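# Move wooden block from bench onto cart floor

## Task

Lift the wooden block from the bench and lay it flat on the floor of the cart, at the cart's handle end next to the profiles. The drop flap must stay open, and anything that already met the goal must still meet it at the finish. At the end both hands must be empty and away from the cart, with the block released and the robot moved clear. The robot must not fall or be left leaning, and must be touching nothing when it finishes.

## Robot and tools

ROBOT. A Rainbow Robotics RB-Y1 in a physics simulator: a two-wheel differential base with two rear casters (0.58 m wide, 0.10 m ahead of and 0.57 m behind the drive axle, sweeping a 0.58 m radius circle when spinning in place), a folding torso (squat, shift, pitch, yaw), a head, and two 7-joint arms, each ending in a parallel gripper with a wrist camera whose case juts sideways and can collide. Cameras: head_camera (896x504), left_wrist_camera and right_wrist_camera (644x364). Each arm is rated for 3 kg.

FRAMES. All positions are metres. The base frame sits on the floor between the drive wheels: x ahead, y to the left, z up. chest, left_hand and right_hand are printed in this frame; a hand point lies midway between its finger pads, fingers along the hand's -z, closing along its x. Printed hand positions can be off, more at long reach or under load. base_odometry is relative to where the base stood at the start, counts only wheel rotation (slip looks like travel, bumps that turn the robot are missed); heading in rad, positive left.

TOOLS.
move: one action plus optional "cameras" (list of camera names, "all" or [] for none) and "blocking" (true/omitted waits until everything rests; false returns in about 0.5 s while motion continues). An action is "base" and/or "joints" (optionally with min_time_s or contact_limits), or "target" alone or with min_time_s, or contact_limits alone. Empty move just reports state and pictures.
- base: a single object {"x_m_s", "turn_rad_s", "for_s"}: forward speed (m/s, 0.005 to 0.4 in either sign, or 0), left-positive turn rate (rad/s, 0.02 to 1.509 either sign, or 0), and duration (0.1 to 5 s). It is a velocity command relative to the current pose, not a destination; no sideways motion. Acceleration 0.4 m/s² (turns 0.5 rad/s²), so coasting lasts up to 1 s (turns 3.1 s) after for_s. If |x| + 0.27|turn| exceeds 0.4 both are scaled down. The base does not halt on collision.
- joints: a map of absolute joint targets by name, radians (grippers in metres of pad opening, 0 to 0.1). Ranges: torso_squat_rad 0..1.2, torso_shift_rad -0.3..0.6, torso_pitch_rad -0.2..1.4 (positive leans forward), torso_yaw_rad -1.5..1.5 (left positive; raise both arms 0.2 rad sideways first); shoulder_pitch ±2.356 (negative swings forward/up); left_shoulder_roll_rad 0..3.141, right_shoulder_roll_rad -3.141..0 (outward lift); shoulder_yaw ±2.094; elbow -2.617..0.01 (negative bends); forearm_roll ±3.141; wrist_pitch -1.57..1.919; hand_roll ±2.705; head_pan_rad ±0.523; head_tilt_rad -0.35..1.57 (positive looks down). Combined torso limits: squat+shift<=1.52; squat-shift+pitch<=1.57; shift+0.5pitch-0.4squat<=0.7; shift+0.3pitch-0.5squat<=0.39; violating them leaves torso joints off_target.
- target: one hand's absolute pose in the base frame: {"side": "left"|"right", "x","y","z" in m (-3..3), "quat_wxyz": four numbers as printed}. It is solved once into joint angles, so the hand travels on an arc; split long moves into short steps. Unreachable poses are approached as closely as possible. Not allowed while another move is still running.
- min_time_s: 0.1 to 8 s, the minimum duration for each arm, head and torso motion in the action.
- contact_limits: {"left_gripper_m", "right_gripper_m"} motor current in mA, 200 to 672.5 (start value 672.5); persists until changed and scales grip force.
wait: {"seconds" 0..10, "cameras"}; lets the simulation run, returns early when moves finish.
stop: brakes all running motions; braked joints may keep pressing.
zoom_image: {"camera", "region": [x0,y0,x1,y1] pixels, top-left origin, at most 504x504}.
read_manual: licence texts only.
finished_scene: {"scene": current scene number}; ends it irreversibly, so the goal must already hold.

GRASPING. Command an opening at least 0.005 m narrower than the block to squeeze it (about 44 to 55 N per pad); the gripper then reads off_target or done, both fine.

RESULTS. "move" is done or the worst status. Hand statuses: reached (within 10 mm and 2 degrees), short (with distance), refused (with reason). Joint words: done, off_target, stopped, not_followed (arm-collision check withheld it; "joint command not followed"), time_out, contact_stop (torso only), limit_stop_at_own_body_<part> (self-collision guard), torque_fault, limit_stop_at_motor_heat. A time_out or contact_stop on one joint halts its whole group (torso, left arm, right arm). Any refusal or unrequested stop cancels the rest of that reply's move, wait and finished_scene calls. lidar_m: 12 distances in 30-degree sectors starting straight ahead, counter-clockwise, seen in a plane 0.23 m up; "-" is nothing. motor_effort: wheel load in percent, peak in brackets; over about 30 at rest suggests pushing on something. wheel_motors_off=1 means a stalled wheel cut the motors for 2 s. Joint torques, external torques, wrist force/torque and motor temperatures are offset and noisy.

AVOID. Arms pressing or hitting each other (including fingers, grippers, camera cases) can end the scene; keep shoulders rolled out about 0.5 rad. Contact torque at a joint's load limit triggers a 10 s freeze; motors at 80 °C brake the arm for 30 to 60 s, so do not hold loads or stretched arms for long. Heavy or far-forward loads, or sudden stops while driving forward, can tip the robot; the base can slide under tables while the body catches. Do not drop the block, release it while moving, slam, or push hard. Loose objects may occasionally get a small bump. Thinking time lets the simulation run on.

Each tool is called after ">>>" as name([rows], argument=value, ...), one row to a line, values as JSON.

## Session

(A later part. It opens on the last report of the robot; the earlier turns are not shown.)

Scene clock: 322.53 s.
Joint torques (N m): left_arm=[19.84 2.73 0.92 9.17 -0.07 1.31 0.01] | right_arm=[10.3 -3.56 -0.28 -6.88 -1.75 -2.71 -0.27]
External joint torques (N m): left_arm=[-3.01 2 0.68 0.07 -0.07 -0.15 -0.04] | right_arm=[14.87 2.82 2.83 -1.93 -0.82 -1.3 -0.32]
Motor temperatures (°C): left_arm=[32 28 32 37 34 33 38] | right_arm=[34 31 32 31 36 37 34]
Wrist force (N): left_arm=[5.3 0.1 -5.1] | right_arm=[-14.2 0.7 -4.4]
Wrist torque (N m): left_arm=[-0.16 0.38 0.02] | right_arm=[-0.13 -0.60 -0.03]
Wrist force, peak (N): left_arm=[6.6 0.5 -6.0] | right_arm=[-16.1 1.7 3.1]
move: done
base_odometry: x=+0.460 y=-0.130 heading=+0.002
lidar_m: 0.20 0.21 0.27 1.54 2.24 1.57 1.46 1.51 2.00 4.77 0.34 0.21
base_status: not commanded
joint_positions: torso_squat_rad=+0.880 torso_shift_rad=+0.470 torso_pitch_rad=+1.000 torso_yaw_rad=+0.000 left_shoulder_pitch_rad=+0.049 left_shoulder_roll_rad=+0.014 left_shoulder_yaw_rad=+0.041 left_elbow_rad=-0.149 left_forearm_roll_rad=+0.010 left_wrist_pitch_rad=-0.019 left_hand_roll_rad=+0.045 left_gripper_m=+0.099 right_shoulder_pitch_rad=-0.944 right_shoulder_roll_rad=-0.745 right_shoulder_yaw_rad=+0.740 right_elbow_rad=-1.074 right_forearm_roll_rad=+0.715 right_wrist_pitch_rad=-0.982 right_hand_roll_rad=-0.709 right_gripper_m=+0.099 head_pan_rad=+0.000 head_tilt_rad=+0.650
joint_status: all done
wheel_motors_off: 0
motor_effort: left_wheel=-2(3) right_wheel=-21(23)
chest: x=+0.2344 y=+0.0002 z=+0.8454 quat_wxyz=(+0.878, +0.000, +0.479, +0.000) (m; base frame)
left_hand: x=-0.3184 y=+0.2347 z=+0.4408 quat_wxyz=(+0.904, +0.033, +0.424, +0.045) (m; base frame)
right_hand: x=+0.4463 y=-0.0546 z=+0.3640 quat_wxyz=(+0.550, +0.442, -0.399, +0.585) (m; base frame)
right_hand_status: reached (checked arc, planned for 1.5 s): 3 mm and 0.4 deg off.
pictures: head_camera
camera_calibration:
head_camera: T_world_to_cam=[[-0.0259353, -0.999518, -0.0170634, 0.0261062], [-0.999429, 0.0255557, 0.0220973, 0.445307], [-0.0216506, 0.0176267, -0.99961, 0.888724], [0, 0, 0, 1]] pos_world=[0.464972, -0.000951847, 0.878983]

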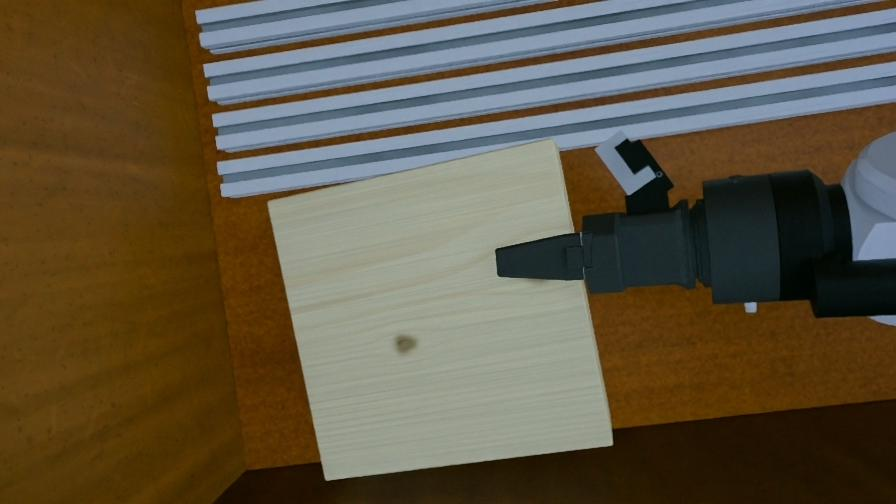

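>>> move(joints={"torso_squat_rad":0.845,"torso_shift_rad":0.46}, min_time_s=1, cameras=[])

>>> move(target={"side":"right","x":0.446,"y":-0.055,"z":0.363,"quat_wxyz":[0.552,0.4419,-0.3968,0.5853]}, min_time_s=0.8, cameras=[])

>>> move(joints={"torso_squat_rad":0.8,"torso_shift_rad":0.44}, min_time_s=1, cameras=[])

>>> move(target={"side":"right","x":0.446,"y":-0.068,"z":0.363,"quat_wxyz":[0.6028,0.3696,-0.3208,0.6302]}, min_time_s=1.2, cameras=["head_camera","right_wrist_camera"])

Scene clock: 326.23 s.
Joint torques (N m): left_arm=[20.16 0.66 0.93 9.27 -0.09 1.3 -0.02] | right_arm=[-4.36 -5.06 -2.89 -6.85 -1.78 -2.64 -0.28]
External joint torques (N m): left_arm=[-2.7 -0.08 0.69 0.17 -0.09 -0.16 -0.06] | right_arm=[0.11 1.3 0.19 -1.92 -0.86 -1.22 -0.33]
Motor temperatures (°C): left_arm=[32 28 32 37 34 33 38] | right_arm=[34 31 32 31 36 37 34]
Wrist force (N): left_arm=[5.9 0.0 -5.5] | right_arm=[-14.1 1.9 -4.8]
Wrist torque (N m): left_arm=[-0.15 0.46 0.03] | right_arm=[-0.23 -0.57 -0.07]
Wrist force, peak (N): left_arm=[6.2 0.5 -6.3] | right_arm=[-14.6 0.2 -5.8]
move: done
base_odometry: x=+0.460 y=-0.130 heading=+0.002
lidar_m: 0.19 0.20 0.27 1.52 2.24 1.55 1.47 1.52 1.99 4.77 0.34 0.22
base_status: not commanded
joint_positions: torso_squat_rad=+0.845 torso_shift_rad=+0.460 torso_pitch_rad=+1.000 torso_yaw_rad=+0.000 left_shoulder_pitch_rad=+0.049 left_shoulder_roll_rad=+0.014 left_shoulder_yaw_rad=+0.041 left_elbow_rad=-0.149 left_forearm_roll_rad=+0.010 left_wrist_pitch_rad=-0.019 left_hand_roll_rad=+0.045 left_gripper_m=+0.099 right_shoulder_pitch_rad=-0.940 right_shoulder_roll_rad=-0.744 right_shoulder_yaw_rad=+0.741 right_elbow_rad=-1.074 right_forearm_roll_rad=+0.715 right_wrist_pitch_rad=-0.982 right_hand_roll_rad=-0.709 right_gripper_m=+0.099 head_pan_rad=+0.000 head_tilt_rad=+0.650
joint_status: all done
wheel_motors_off: 0
motor_effort: left_wheel=+0(2) right_wheel=+0(22)
chest: x=+0.2388 y=+0.0001 z=+0.8638 quat_wxyz=(+0.877, +0.000, +0.480, +0.000) (m; base frame)
left_hand: x=-0.3142 y=+0.2352 z=+0.4597 quat_wxyz=(+0.904, +0.034, +0.424, +0.044) (m; base frame)
right_hand: x=+0.4484 y=-0.0552 z=+0.3816 quat_wxyz=(+0.551, +0.443, -0.398, +0.584) (m; base frame)
pictures: none
No camera images: "cameras" was empty.

Scene clock: 327.37 s.
Joint torques (N m): left_arm=[20.2 0.61 0.97 9.4 -0.1 1.27 -0.01] | right_arm=[-7.66 -2.28 -2.48 -7.16 -2.08 -3.27 0.04]
External joint torques (N m): left_arm=[-2.66 -0.13 0.74 0.3 -0.1 -0.19 -0.05] | right_arm=[-2.98 3.59 0.2 -2.76 -1.2 -1.78 -0.01]
Motor temperatures (°C): left_arm=[32 28 32 37 34 33 38] | right_arm=[34 31 32 31 36 37 34]
Wrist force (N): left_arm=[6.3 0.2 -5.6] | right_arm=[-14.4 -0.7 -1.6]
Wrist torque (N m): left_arm=[-0.17 0.50 0.01] | right_arm=[-0.14 -0.41 0.05]
Wrist force, peak (N): left_arm=[6.0 -0.3 -6.7] | right_arm=[-16.3 -0.4 2.2]
move: done
base_odometry: x=+0.460 y=-0.130 heading=+0.002
lidar_m: 0.20 0.21 0.26 1.53 2.23 1.55 1.47 1.53 2.00 4.76 0.34 0.22
base_status: not commanded
joint_positions: torso_squat_rad=+0.845 torso_shift_rad=+0.460 torso_pitch_rad=+1.000 torso_yaw_rad=+0.000 left_shoulder_pitch_rad=+0.049 left_shoulder_roll_rad=+0.014 left_shoulder_yaw_rad=+0.041 left_elbow_rad=-0.149 left_forearm_roll_rad=+0.010 left_wrist_pitch_rad=-0.019 left_hand_roll_rad=+0.045 left_gripper_m=+0.099 right_shoulder_pitch_rad=-0.977 right_shoulder_roll_rad=-0.679 right_shoulder_yaw_rad=+0.742 right_elbow_rad=-0.921 right_forearm_roll_rad=+0.712 right_wrist_pitch_rad=-1.037 right_hand_roll_rad=-0.645 right_gripper_m=+0.099 head_pan_rad=+0.000 head_tilt_rad=+0.650
joint_status: all done
wheel_motors_off: 0
motor_effort: left_wheel=-2(2) right_wheel=+0(3)
chest: x=+0.2388 y=+0.0001 z=+0.8639 quat_wxyz=(+0.877, +0.000, +0.480, +0.000) (m; base frame)
left_hand: x=-0.3141 y=+0.2352 z=+0.4596 quat_wxyz=(+0.904, +0.034, +0.424, +0.044) (m; base frame)
right_hand: x=+0.4458 y=-0.0558 z=+0.3627 quat_wxyz=(+0.553, +0.441, -0.396, +0.586) (m; base frame)
right_hand_status: reached (checked arc, planned for 0.8 s): 1 mm and 0.2 deg off.
pictures: none
No camera images: "cameras" was empty.

Scene clock: 328.63 s.
Joint torques (N m): left_arm=[20.15 0.89 0.86 9.28 0.02 1.29 -0.05] | right_arm=[-7.72 -4.46 -2.56 -6.88 -1.98 -2.88 0.01]
External joint torques (N m): left_arm=[-2.71 0.15 0.62 0.18 0.03 -0.17 -0.09] | right_arm=[-3.04 1.39 0.12 -2.48 -1.1 -1.39 -0.04]
Motor temperatures (°C): left_arm=[32 28 32 37 34 33 38] | right_arm=[34 31 32 31 36 37 34]
Wrist force (N): left_arm=[6.2 1.0 -5.3] | right_arm=[-13.6 1.7 -4.6]
Wrist torque (N m): left_arm=[-0.32 0.48 0.03] | right_arm=[-0.25 -0.49 -0.05]
Wrist force, peak (N): left_arm=[6.3 -0.2 -6.0] | right_arm=[-14.3 1.9 -4.2]
move: done
base_odometry: x=+0.460 y=-0.130 heading=+0.002
lidar_m: 0.20 0.21 0.26 1.53 2.22 1.56 1.46 1.53 1.99 4.77 0.34 0.22
base_status: not commanded
joint_positions: torso_squat_rad=+0.800 torso_shift_rad=+0.440 torso_pitch_rad=+1.000 torso_yaw_rad=+0.000 left_shoulder_pitch_rad=+0.049 left_shoulder_roll_rad=+0.015 left_shoulder_yaw_rad=+0.041 left_elbow_rad=-0.149 left_forearm_roll_rad=+0.010 left_wrist_pitch_rad=-0.019 left_hand_roll_rad=+0.045 left_gripper_m=+0.099 right_shoulder_pitch_rad=-0.977 right_shoulder_roll_rad=-0.678 right_shoulder_yaw_rad=+0.742 right_elbow_rad=-0.921 right_forearm_roll_rad=+0.712 right_wrist_pitch_rad=-1.037 right_hand_roll_rad=-0.645 right_gripper_m=+0.099 head_pan_rad=+0.000 head_tilt_rad=+0.650
joint_status: all done
wheel_motors_off: 0
motor_effort: left_wheel=+0(2) right_wheel=+2(4)
chest: x=+0.2402 y=+0.0001 z=+0.8888 quat_wxyz=(+0.877, +0.000, +0.480, +0.000) (m; base frame)
left_hand: x=-0.3127 y=+0.2353 z=+0.4846 quat_wxyz=(+0.904, +0.034, +0.424, +0.044) (m; base frame)
right_hand: x=+0.4471 y=-0.0555 z=+0.3877 quat_wxyz=(+0.553, +0.441, -0.396, +0.585) (m; base frame)
pictures: none
No camera images: "cameras" was empty.

Scene clock: 330.17 s.
Joint torques (N m): left_arm=[20.08 0.36 0.92 9.29 -0.07 1.24 -0.03] | right_arm=[-3.73 -6.53 -2.2 -8.6 -1.62 -2.57 -0.28]
External joint torques (N m): left_arm=[-2.78 -0.38 0.68 0.19 -0.07 -0.22 -0.07] | right_arm=[0.81 0.02 1.03 -3.53 -0.85 -1.48 -0.32]
Motor temperatures (°C): left_arm=[32 28 32 37 34 33 38] | right_arm=[34 31 32 31 36 37 34]
Wrist force (N): left_arm=[5.9 -0.1 -5.7] | right_arm=[-12.5 -0.2 -5.2]
Wrist torque (N m): left_arm=[-0.13 0.45 0.01] | right_arm=[-0.15 -0.22 -0.02]
Wrist force, peak (N): left_arm=[6.1 -0.3 -5.9] | right_arm=[-14.3 1.0 -5.5]
move: done
base_odometry: x=+0.460 y=-0.130 heading=+0.002
lidar_m: 0.20 0.20 0.27 1.53 2.24 1.56 1.47 1.53 2.01 4.77 0.33 0.23
base_status: not commanded
joint_positions: torso_squat_rad=+0.800 torso_shift_rad=+0.440 torso_pitch_rad=+1.000 torso_yaw_rad=+0.000 left_shoulder_pitch_rad=+0.049 left_shoulder_roll_rad=+0.015 left_shoulder_yaw_rad=+0.041 left_elbow_rad=-0.149 left_forearm_roll_rad=+0.010 left_wrist_pitch_rad=-0.019 left_hand_roll_rad=+0.045 left_gripper_m=+0.099 right_shoulder_pitch_rad=-0.959 right_shoulder_roll_rad=-0.800 right_shoulder_yaw_rad=+0.851 right_elbow_rad=-1.170 right_forearm_roll_rad=+0.865 right_wrist_pitch_rad=-0.706 right_hand_roll_rad=-0.889 right_gripper_m=+0.099 head_pan_rad=+0.000 head_tilt_rad=+0.650
joint_status: all done
wheel_motors_off: 0
motor_effort: left_wheel=-1(2) right_wheel=+1(3)
chest: x=+0.2402 y=+0.0001 z=+0.8888 quat_wxyz=(+0.877, +0.000, +0.480, +0.000) (m; base frame)
left_hand: x=-0.3127 y=+0.2353 z=+0.4846 quat_wxyz=(+0.904, +0.034, +0.424, +0.044) (m; base frame)
right_hand: x=+0.4462 y=-0.0683 z=+0.3628 quat_wxyz=(+0.603, +0.370, -0.322, +0.630) (m; base frame)
right_hand_status: reached (checked arc, planned for 1.2 s): 0 mm and 0.1 deg off.
pictures: head_camera, right_wrist_camera
camera_calibration:
head_camera: T_world_to_cam=[[-0.0264537, -0.999502, -0.0172275, 0.0270948], [-0.999402, 0.0260595, 0.0227188, 0.449671], [-0.0222586, 0.0178182, -0.999593, 0.932413], [0, 0, 0, 1]] pos_world=[0.470873, -0.00125083, 0.922285]
right_wrist_camera: T_world_to_cam=[[0.0271353, -0.49683, -0.867424, 0.267491], [-0.819232, -0.508296, 0.265507, 0.261616], [-0.57282, 0.703417, -0.420812, 0.528509], [0, 0, 0, 1]] pos_world=[0.509806, -0.105886, 0.38497]

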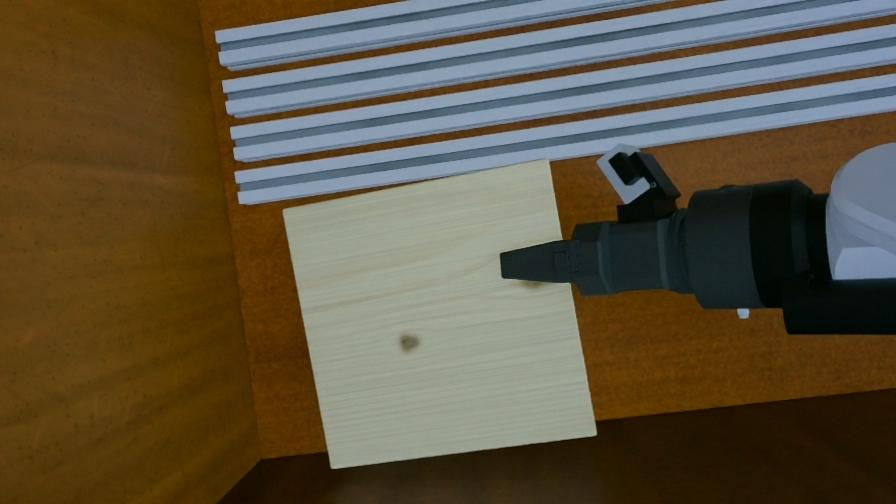

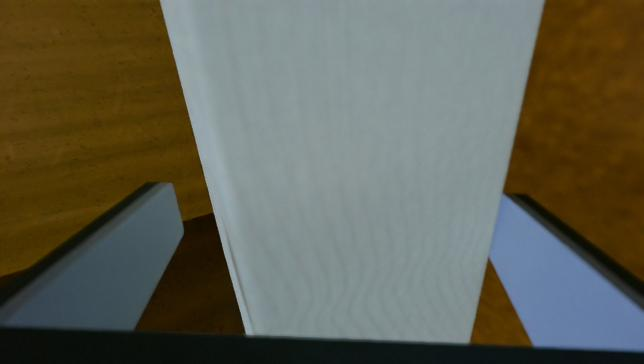

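>>> move(target={"side":"right","x":0.45,"y":-0.10,"z":0.356,"quat_wxyz":[0.6028,0.3696,-0.3208,0.6302]}, cameras=["head_camera","right_wrist_camera"])

Scene clock: 331.97 s.
Joint torques (N m): left_arm=[20.24 0.02 0.88 9.3 -0.01 1.3 0.01] | right_arm=[-4.31 -7.09 -4.48 -5.13 -1.08 -1.19 0.03]
External joint torques (N m): left_arm=[-2.62 -0.72 0.65 0.2 0 -0.16 -0.03] | right_arm=[0.02 0.56 -1.23 -0.82 -0.28 -0.01 -0.01]
Motor temperatures (°C): left_arm=[32 28 32 37 34 33 38] | right_arm=[34 31 32 31 36 37 34]
Wrist force (N): left_arm=[5.4 0.6 -5.7] | right_arm=[-5.8 0.2 -1.3]
Wrist torque (N m): left_arm=[-0.20 0.43 -0.01] | right_arm=[-0.07 -0.26 -0.09]
Wrist force, peak (N): left_arm=[6.6 0.6 -6.0] | right_arm=[-13.8 0.2 -6.0]
move: done
base_odometry: x=+0.460 y=-0.130 heading=+0.001
lidar_m: 0.20 0.21 0.27 1.53 2.23 1.56 1.46 1.53 2.01 4.77 0.33 0.22
base_status: not commanded
joint_positions: torso_squat_rad=+0.800 torso_shift_rad=+0.440 torso_pitch_rad=+1.000 torso_yaw_rad=+0.000 left_shoulder_pitch_rad=+0.049 left_shoulder_roll_rad=+0.015 left_shoulder_yaw_rad=+0.041 left_elbow_rad=-0.149 left_forearm_roll_rad=+0.010 left_wrist_pitch_rad=-0.019 left_hand_roll_rad=+0.045 left_gripper_m=+0.099 right_shoulder_pitch_rad=-0.952 right_shoulder_roll_rad=-0.810 right_shoulder_yaw_rad=+0.808 right_elbow_rad=-1.073 right_forearm_roll_rad=+0.823 right_wrist_pitch_rad=-0.806 right_hand_roll_rad=-0.808 right_gripper_m=+0.099 head_pan_rad=+0.000 head_tilt_rad=+0.650
joint_status: all done
wheel_motors_off: 0
motor_effort: left_wheel=-3(3) right_wheel=+3(8)
chest: x=+0.2402 y=+0.0000 z=+0.8889 quat_wxyz=(+0.878, +0.000, +0.480, +0.000) (m; base frame)
left_hand: x=-0.3126 y=+0.2354 z=+0.4845 quat_wxyz=(+0.904, +0.034, +0.424, +0.044) (m; base frame)
right_hand: x=+0.4499 y=-0.1000 z=+0.3562 quat_wxyz=(+0.603, +0.369, -0.321, +0.630) (m; base frame)
right_hand_status: reached (checked arc, planned for 0.4 s): 0 mm and 0.0 deg off.
pictures: head_camera, right_wrist_camera
camera_calibration:
head_camera: T_world_to_cam=[[-0.0264522, -0.999501, -0.0172357, 0.0271007], [-0.999409, 0.0260631, 0.0224192, 0.449847], [-0.0219588, 0.0178185, -0.9996, 0.932375], [0, 0, 0, 1]] pos_world=[0.470772, -0.00125082, 0.922384]
right_wrist_camera: T_world_to_cam=[[0.0270095, -0.498565, -0.866432, 0.245321], [-0.818628, -0.508457, 0.267059, 0.249436], [-0.573689, 0.702072, -0.421872, 0.550702], [0, 0, 0, 1]] pos_world=[0.513501, -0.137496, 0.378265]

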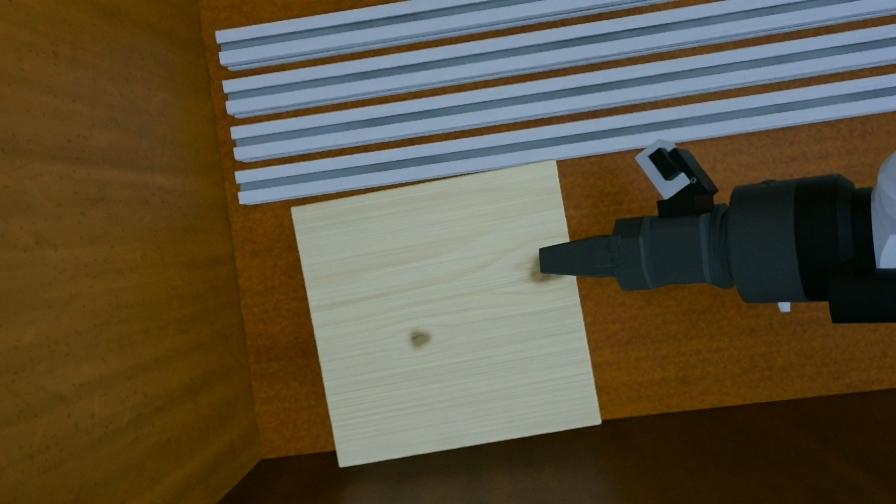

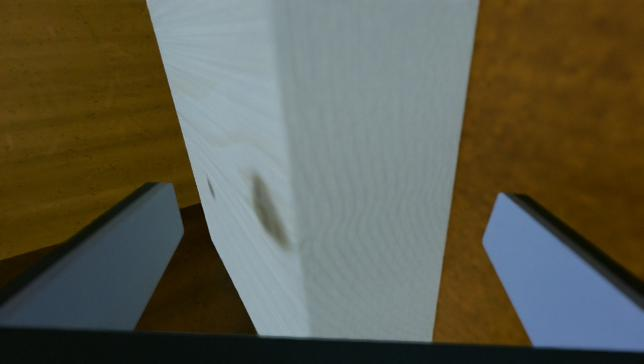

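>>> move(target={"side":"right","x":0.45,"y":-0.17,"z":0.375,"quat_wxyz":[0.6028,0.3696,-0.3208,0.6302]}, cameras=["head_camera"])

>>> zoom_image(camera="head_camera", region=[200, 100, 700, 500])

>>> move(joints={"torso_squat_rad":0.5,"torso_shift_rad":0.28}, cameras=["head_camera"])

>>> move(target={"side":"right","x":0.48,"y":-0.30,"z":0.80,"quat_wxyz":[0.6028,0.3696,-0.3208,0.6302]}, cameras=["head_camera"])

Scene clock: 335.07 s.
Joint torques (N m): left_arm=[20.25 -0.09 1.02 9.25 -0.08 1.23 0] | right_arm=[-2.58 -9.31 -5.09 -4.01 -0.84 -1.04 -0.07]
External joint torques (N m): left_arm=[-2.6 -0.83 0.78 0.15 -0.08 -0.23 -0.05] | right_arm=[0.63 1.37 -1.39 -0.76 0 0.23 -0.11]
Motor temperatures (°C): left_arm=[32 28 32 37 34 33 38] | right_arm=[34 31 32 31 36 37 34]
Wrist force (N): left_arm=[6.0 0.4 -5.0] | right_arm=[-5.8 0.4 -1.8]
Wrist torque (N m): left_arm=[-0.18 0.45 0.05] | right_arm=[-0.12 -0.28 -0.08]
Wrist force, peak (N): left_arm=[6.3 1.3 -6.1] | right_arm=[-6.9 0.7 -0.8]
move: done
base_odometry: x=+0.460 y=-0.130 heading=+0.001
lidar_m: 0.19 0.21 0.26 1.52 2.21 1.56 1.46 1.52 2.00 4.79 0.35 0.22
base_status: not commanded
joint_positions: torso_squat_rad=+0.800 torso_shift_rad=+0.440 torso_pitch_rad=+1.000 torso_yaw_rad=+0.000 left_shoulder_pitch_rad=+0.049 left_shoulder_roll_rad=+0.015 left_shoulder_yaw_rad=+0.041 left_elbow_rad=-0.149 left_forearm_roll_rad=+0.010 left_wrist_pitch_rad=-0.019 left_hand_roll_rad=+0.045 left_gripper_m=+0.099 right_shoulder_pitch_rad=-0.880 right_shoulder_roll_rad=-0.947 right_shoulder_yaw_rad=+0.744 right_elbow_rad=-1.082 right_forearm_roll_rad=+0.740 right_wrist_pitch_rad=-0.934 right_hand_roll_rad=-0.734 right_gripper_m=+0.099 head_pan_rad=+0.000 head_tilt_rad=+0.650
joint_status: all done
wheel_motors_off: 0
motor_effort: left_wheel=-3(3) right_wheel=+2(4)
chest: x=+0.2401 y=+0.0000 z=+0.8889 quat_wxyz=(+0.878, +0.000, +0.479, +0.000) (m; base frame)
left_hand: x=-0.3126 y=+0.2354 z=+0.4845 quat_wxyz=(+0.904, +0.034, +0.424, +0.044) (m; base frame)
right_hand: x=+0.4501 y=-0.1699 z=+0.3749 quat_wxyz=(+0.603, +0.369, -0.321, +0.630) (m; base frame)
right_hand_status: reached (checked arc, planned for 0.4 s): 0 mm and 0.0 deg off.
pictures: head_camera
camera_calibration:
head_camera: T_world_to_cam=[[-0.0264506, -0.999501, -0.0172384, 0.0271042], [-0.999411, 0.0260632, 0.0223192, 0.449938], [-0.0218588, 0.0178187, -0.999602, 0.932429], [0, 0, 0, 1]] pos_world=[0.470772, -0.00125082, 0.922484]

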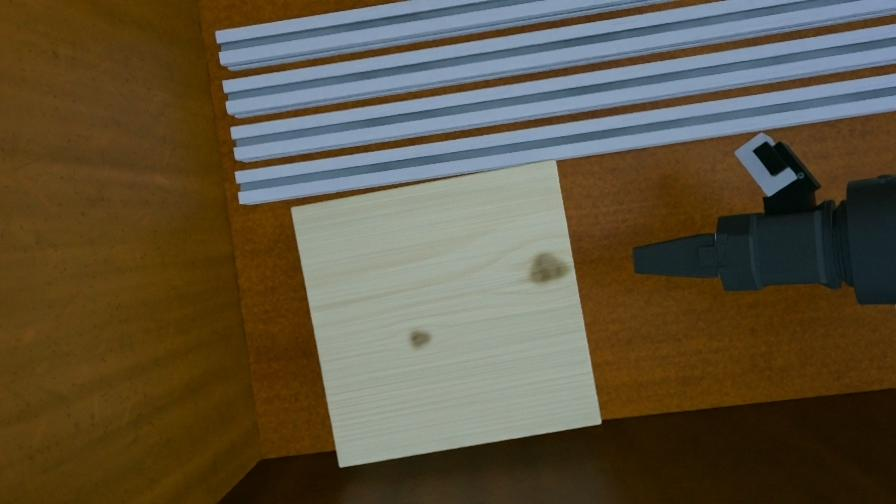

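Scaled by 1.008 from the camera's 896x504 image, which has a finer 1280x720 frame.

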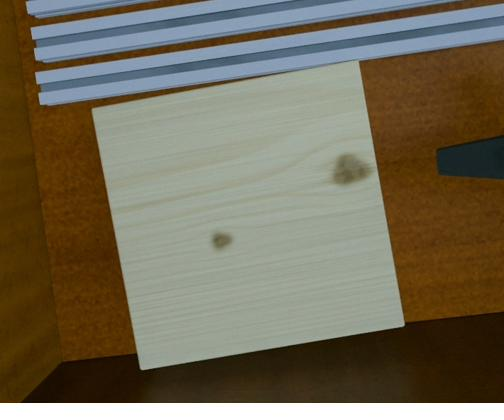

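Scene clock: 336.90 s.
Joint torques (N m): left_arm=[19.99 -0.36 0.86 9.27 -0.08 1.26 0] | right_arm=[-2.79 -9.72 -5.06 -3.86 -0.97 -1.41 -0.1]
External joint torques (N m): left_arm=[-2.86 -1.11 0.62 0.17 -0.07 -0.2 -0.05] | right_arm=[0.43 0.97 -1.36 -0.61 -0.13 -0.14 -0.14]
Motor temperatures (°C): left_arm=[32 28 32 37 34 33 38] | right_arm=[34 31 32 31 36 37 34]
Wrist force (N): left_arm=[5.8 0.0 -5.4] | right_arm=[-5.6 0.3 -2.5]
Wrist torque (N m): left_arm=[-0.21 0.44 0.04] | right_arm=[-0.10 -0.25 -0.11]
Wrist force, peak (N): left_arm=[5.9 1.8 -6.4] | right_arm=[-6.2 0.6 -1.9]
move: done
base_odometry: x=+0.460 y=-0.130 heading=+0.001
lidar_m: 0.19 0.21 0.26 1.52 2.23 1.55 1.46 1.52 2.00 4.77 0.33 0.23
base_status: not commanded
joint_positions: torso_squat_rad=+0.500 torso_shift_rad=+0.280 torso_pitch_rad=+1.000 torso_yaw_rad=+0.000 left_shoulder_pitch_rad=+0.049 left_shoulder_roll_rad=+0.015 left_shoulder_yaw_rad=+0.041 left_elbow_rad=-0.149 left_forearm_roll_rad=+0.010 left_wrist_pitch_rad=-0.019 left_hand_roll_rad=+0.045 left_gripper_m=+0.099 right_shoulder_pitch_rad=-0.880 right_shoulder_roll_rad=-0.947 right_shoulder_yaw_rad=+0.744 right_elbow_rad=-1.082 right_forearm_roll_rad=+0.740 right_wrist_pitch_rad=-0.934 right_hand_roll_rad=-0.734 right_gripper_m=+0.099 head_pan_rad=+0.000 head_tilt_rad=+0.650
joint_status: all done
wheel_motors_off: 0
motor_effort: left_wheel=+0(5) right_wheel=+0(5)
chest: x=+0.2021 y=+0.0001 z=+1.0381 quat_wxyz=(+0.878, +0.000, +0.479, +0.000) (m; base frame)
left_hand: x=-0.3506 y=+0.2354 z=+0.6336 quat_wxyz=(+0.904, +0.034, +0.424, +0.044) (m; base frame)
right_hand: x=+0.4121 y=-0.1698 z=+0.5240 quat_wxyz=(+0.603, +0.369, -0.321, +0.630) (m; base frame)
pictures: head_camera
camera_calibration:
head_camera: T_world_to_cam=[[-0.0264472, -0.999502, -0.0172386, 0.0286697], [-0.999411, 0.0260599, 0.0223191, 0.40863], [-0.0218588, 0.0178187, -0.999602, 1.08074], [0, 0, 0, 1]] pos_world=[0.432772, -0.00125083, 1.07168]

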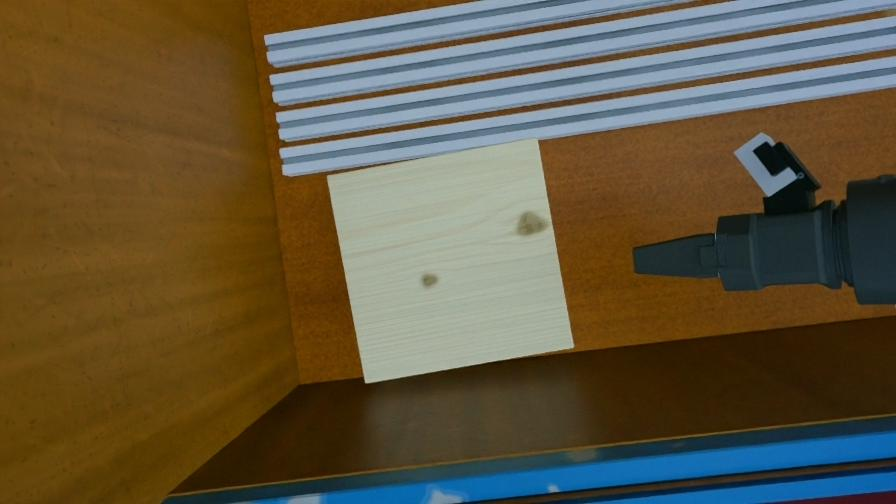

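Scene clock: 338.73 s.
Joint torques (N m): left_arm=[20.28 -0.04 0.85 9.31 -0.06 1.31 0.08] | right_arm=[-5.12 -12.9 -5.28 1.78 -0.38 -1.41 0]
External joint torques (N m): left_arm=[-2.57 -0.78 0.62 0.21 -0.05 -0.15 0.04] | right_arm=[1.24 1.11 -1.42 0.24 0.25 0.09 -0.05]
Motor temperatures (°C): left_arm=[32 28 32 37 34 33 38] | right_arm=[34 31 32 31 36 37 34]
Wrist force (N): left_arm=[5.8 0.5 -5.0] | right_arm=[-6.3 0.4 -2.1]
Wrist torque (N m): left_arm=[-0.22 0.48 0.00] | right_arm=[-0.12 -0.31 -0.12]
Wrist force, peak (N): left_arm=[6.6 0.2 -5.7] | right_arm=[-6.3 1.1 -2.6]
move: done
base_odometry: x=+0.460 y=-0.130 heading=+0.002
lidar_m: 0.19 0.19 0.26 1.53 2.23 1.56 1.47 1.52 2.02 4.77 0.34 0.21
base_status: not commanded
joint_positions: torso_squat_rad=+0.500 torso_shift_rad=+0.280 torso_pitch_rad=+1.000 torso_yaw_rad=+0.000 left_shoulder_pitch_rad=+0.049 left_shoulder_roll_rad=+0.015 left_shoulder_yaw_rad=+0.041 left_elbow_rad=-0.149 left_forearm_roll_rad=+0.010 left_wrist_pitch_rad=-0.019 left_hand_roll_rad=+0.045 left_gripper_m=+0.099 right_shoulder_pitch_rad=-0.419 right_shoulder_roll_rad=-2.136 right_shoulder_yaw_rad=+0.596 right_elbow_rad=-1.726 right_forearm_roll_rad=-0.223 right_wrist_pitch_rad=-1.133 right_hand_roll_rad=-0.462 right_gripper_m=+0.099 head_pan_rad=+0.000 head_tilt_rad=+0.650
joint_status: all done
wheel_motors_off: 0
motor_effort: left_wheel=+0(2) right_wheel=+0(4)
chest: x=+0.2022 y=+0.0001 z=+1.0380 quat_wxyz=(+0.878, +0.000, +0.479, +0.000) (m; base frame)
left_hand: x=-0.3506 y=+0.2354 z=+0.6336 quat_wxyz=(+0.904, +0.034, +0.424, +0.044) (m; base frame)
right_hand: x=+0.4801 y=-0.3000 z=+0.8000 quat_wxyz=(+0.603, +0.370, -0.321, +0.630) (m; base frame)
right_hand_status: reached (checked arc, planned for 1.5 s): 0 mm and 0.0 deg off.
pictures: head_camera
camera_calibration:
head_camera: T_world_to_cam=[[-0.0264506, -0.999501, -0.0172384, 0.0286693], [-0.999411, 0.0260632, 0.0223192, 0.408632], [-0.0218588, 0.0178187, -0.999602, 1.08064], [0, 0, 0, 1]] pos_world=[0.432772, -0.00125082, 1.07158]

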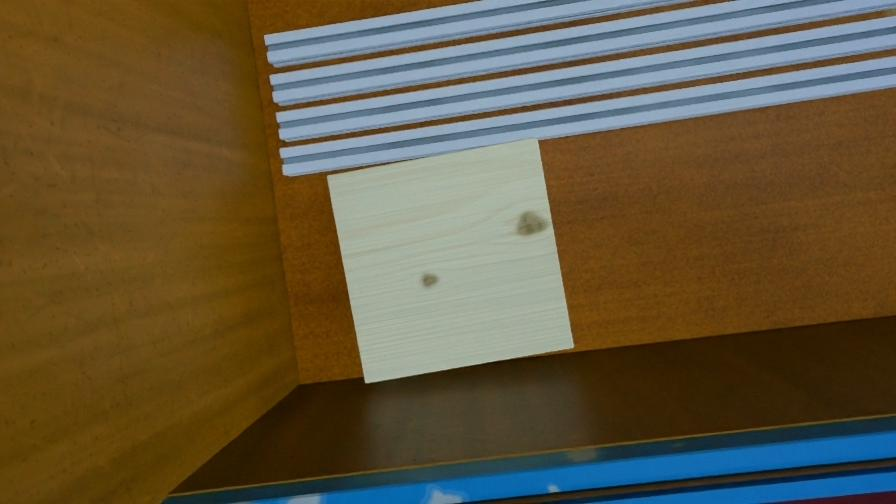

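>>> move(base={"x_m_s":-0.3,"for_s":2.0}, cameras=["head_camera"])

>>> finished_scene(scene=1)

Scene clock: 342.87 s.
Joint torques (N m): left_arm=[19.96 -0.15 0.96 9.2 -0.06 1.36 -0.02] | right_arm=[-5.41 -13.45 -5.19 1.89 -0.75 -1.5 -0.07]
External joint torques (N m): left_arm=[-2.89 -0.9 0.73 0.1 -0.06 -0.1 -0.06] | right_arm=[0.94 0.55 -1.32 0.35 -0.13 0 -0.11]
Motor temperatures (°C): left_arm=[32 28 32 37 34 33 38] | right_arm=[34 31 32 31 36 37 34]
Wrist force (N): left_arm=[5.7 0.1 -6.1] | right_arm=[-6.0 0.8 -2.1]
Wrist torque (N m): left_arm=[-0.15 0.44 0.07] | right_arm=[-0.16 -0.32 -0.08]
Wrist force, peak (N): left_arm=[6.6 0.9 -5.8] | right_arm=[-6.6 0.5 -2.1]
move: done
base_odometry: x=-0.140 y=-0.131 heading=+0.002
lidar_m: 0.80 0.81 1.77 4.34 1.31 0.93 0.87 0.91 1.21 2.84 1.27 0.86
base_status: done (sent for 2 of 2 s)
joint_positions: torso_squat_rad=+0.500 torso_shift_rad=+0.280 torso_pitch_rad=+1.000 torso_yaw_rad=+0.000 left_shoulder_pitch_rad=+0.049 left_shoulder_roll_rad=+0.015 left_shoulder_yaw_rad=+0.041 left_elbow_rad=-0.149 left_forearm_roll_rad=+0.010 left_wrist_pitch_rad=-0.019 left_hand_roll_rad=+0.045 left_gripper_m=+0.099 right_shoulder_pitch_rad=-0.419 right_shoulder_roll_rad=-2.136 right_shoulder_yaw_rad=+0.596 right_elbow_rad=-1.726 right_forearm_roll_rad=-0.222 right_wrist_pitch_rad=-1.133 right_hand_roll_rad=-0.462 right_gripper_m=+0.099 head_pan_rad=+0.000 head_tilt_rad=+0.650
joint_status: not commanded
wheel_motors_off: 0
motor_effort: left_wheel=+4(34) right_wheel=-3(22)
chest: x=+0.2021 y=+0.0001 z=+1.0381 quat_wxyz=(+0.878, +0.000, +0.479, +0.000) (m; base frame)
left_hand: x=-0.3506 y=+0.2354 z=+0.6336 quat_wxyz=(+0.904, +0.034, +0.424, +0.044) (m; base frame)
right_hand: x=+0.4800 y=-0.3001 z=+0.8000 quat_wxyz=(+0.603, +0.370, -0.321, +0.630) (m; base frame)
pictures: head_camera
camera_calibration:
head_camera: T_world_to_cam=[[-0.0264489, -0.999501, -0.0172412, 0.0286733], [-0.999413, 0.0260633, 0.0222193, 0.408738], [-0.0217589, 0.0178188, -0.999604, 1.0807], [0, 0, 0, 1]] pos_world=[0.432771, -0.00125082, 1.07168]

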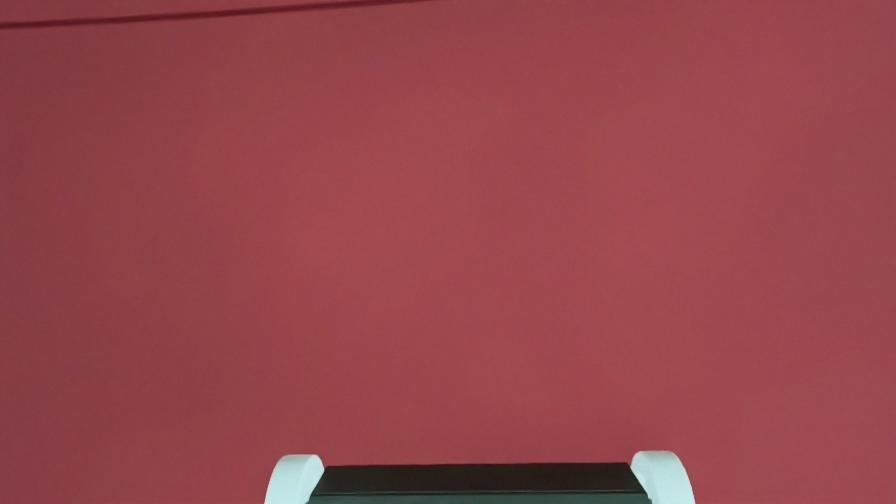

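The scene is finished: the task was done.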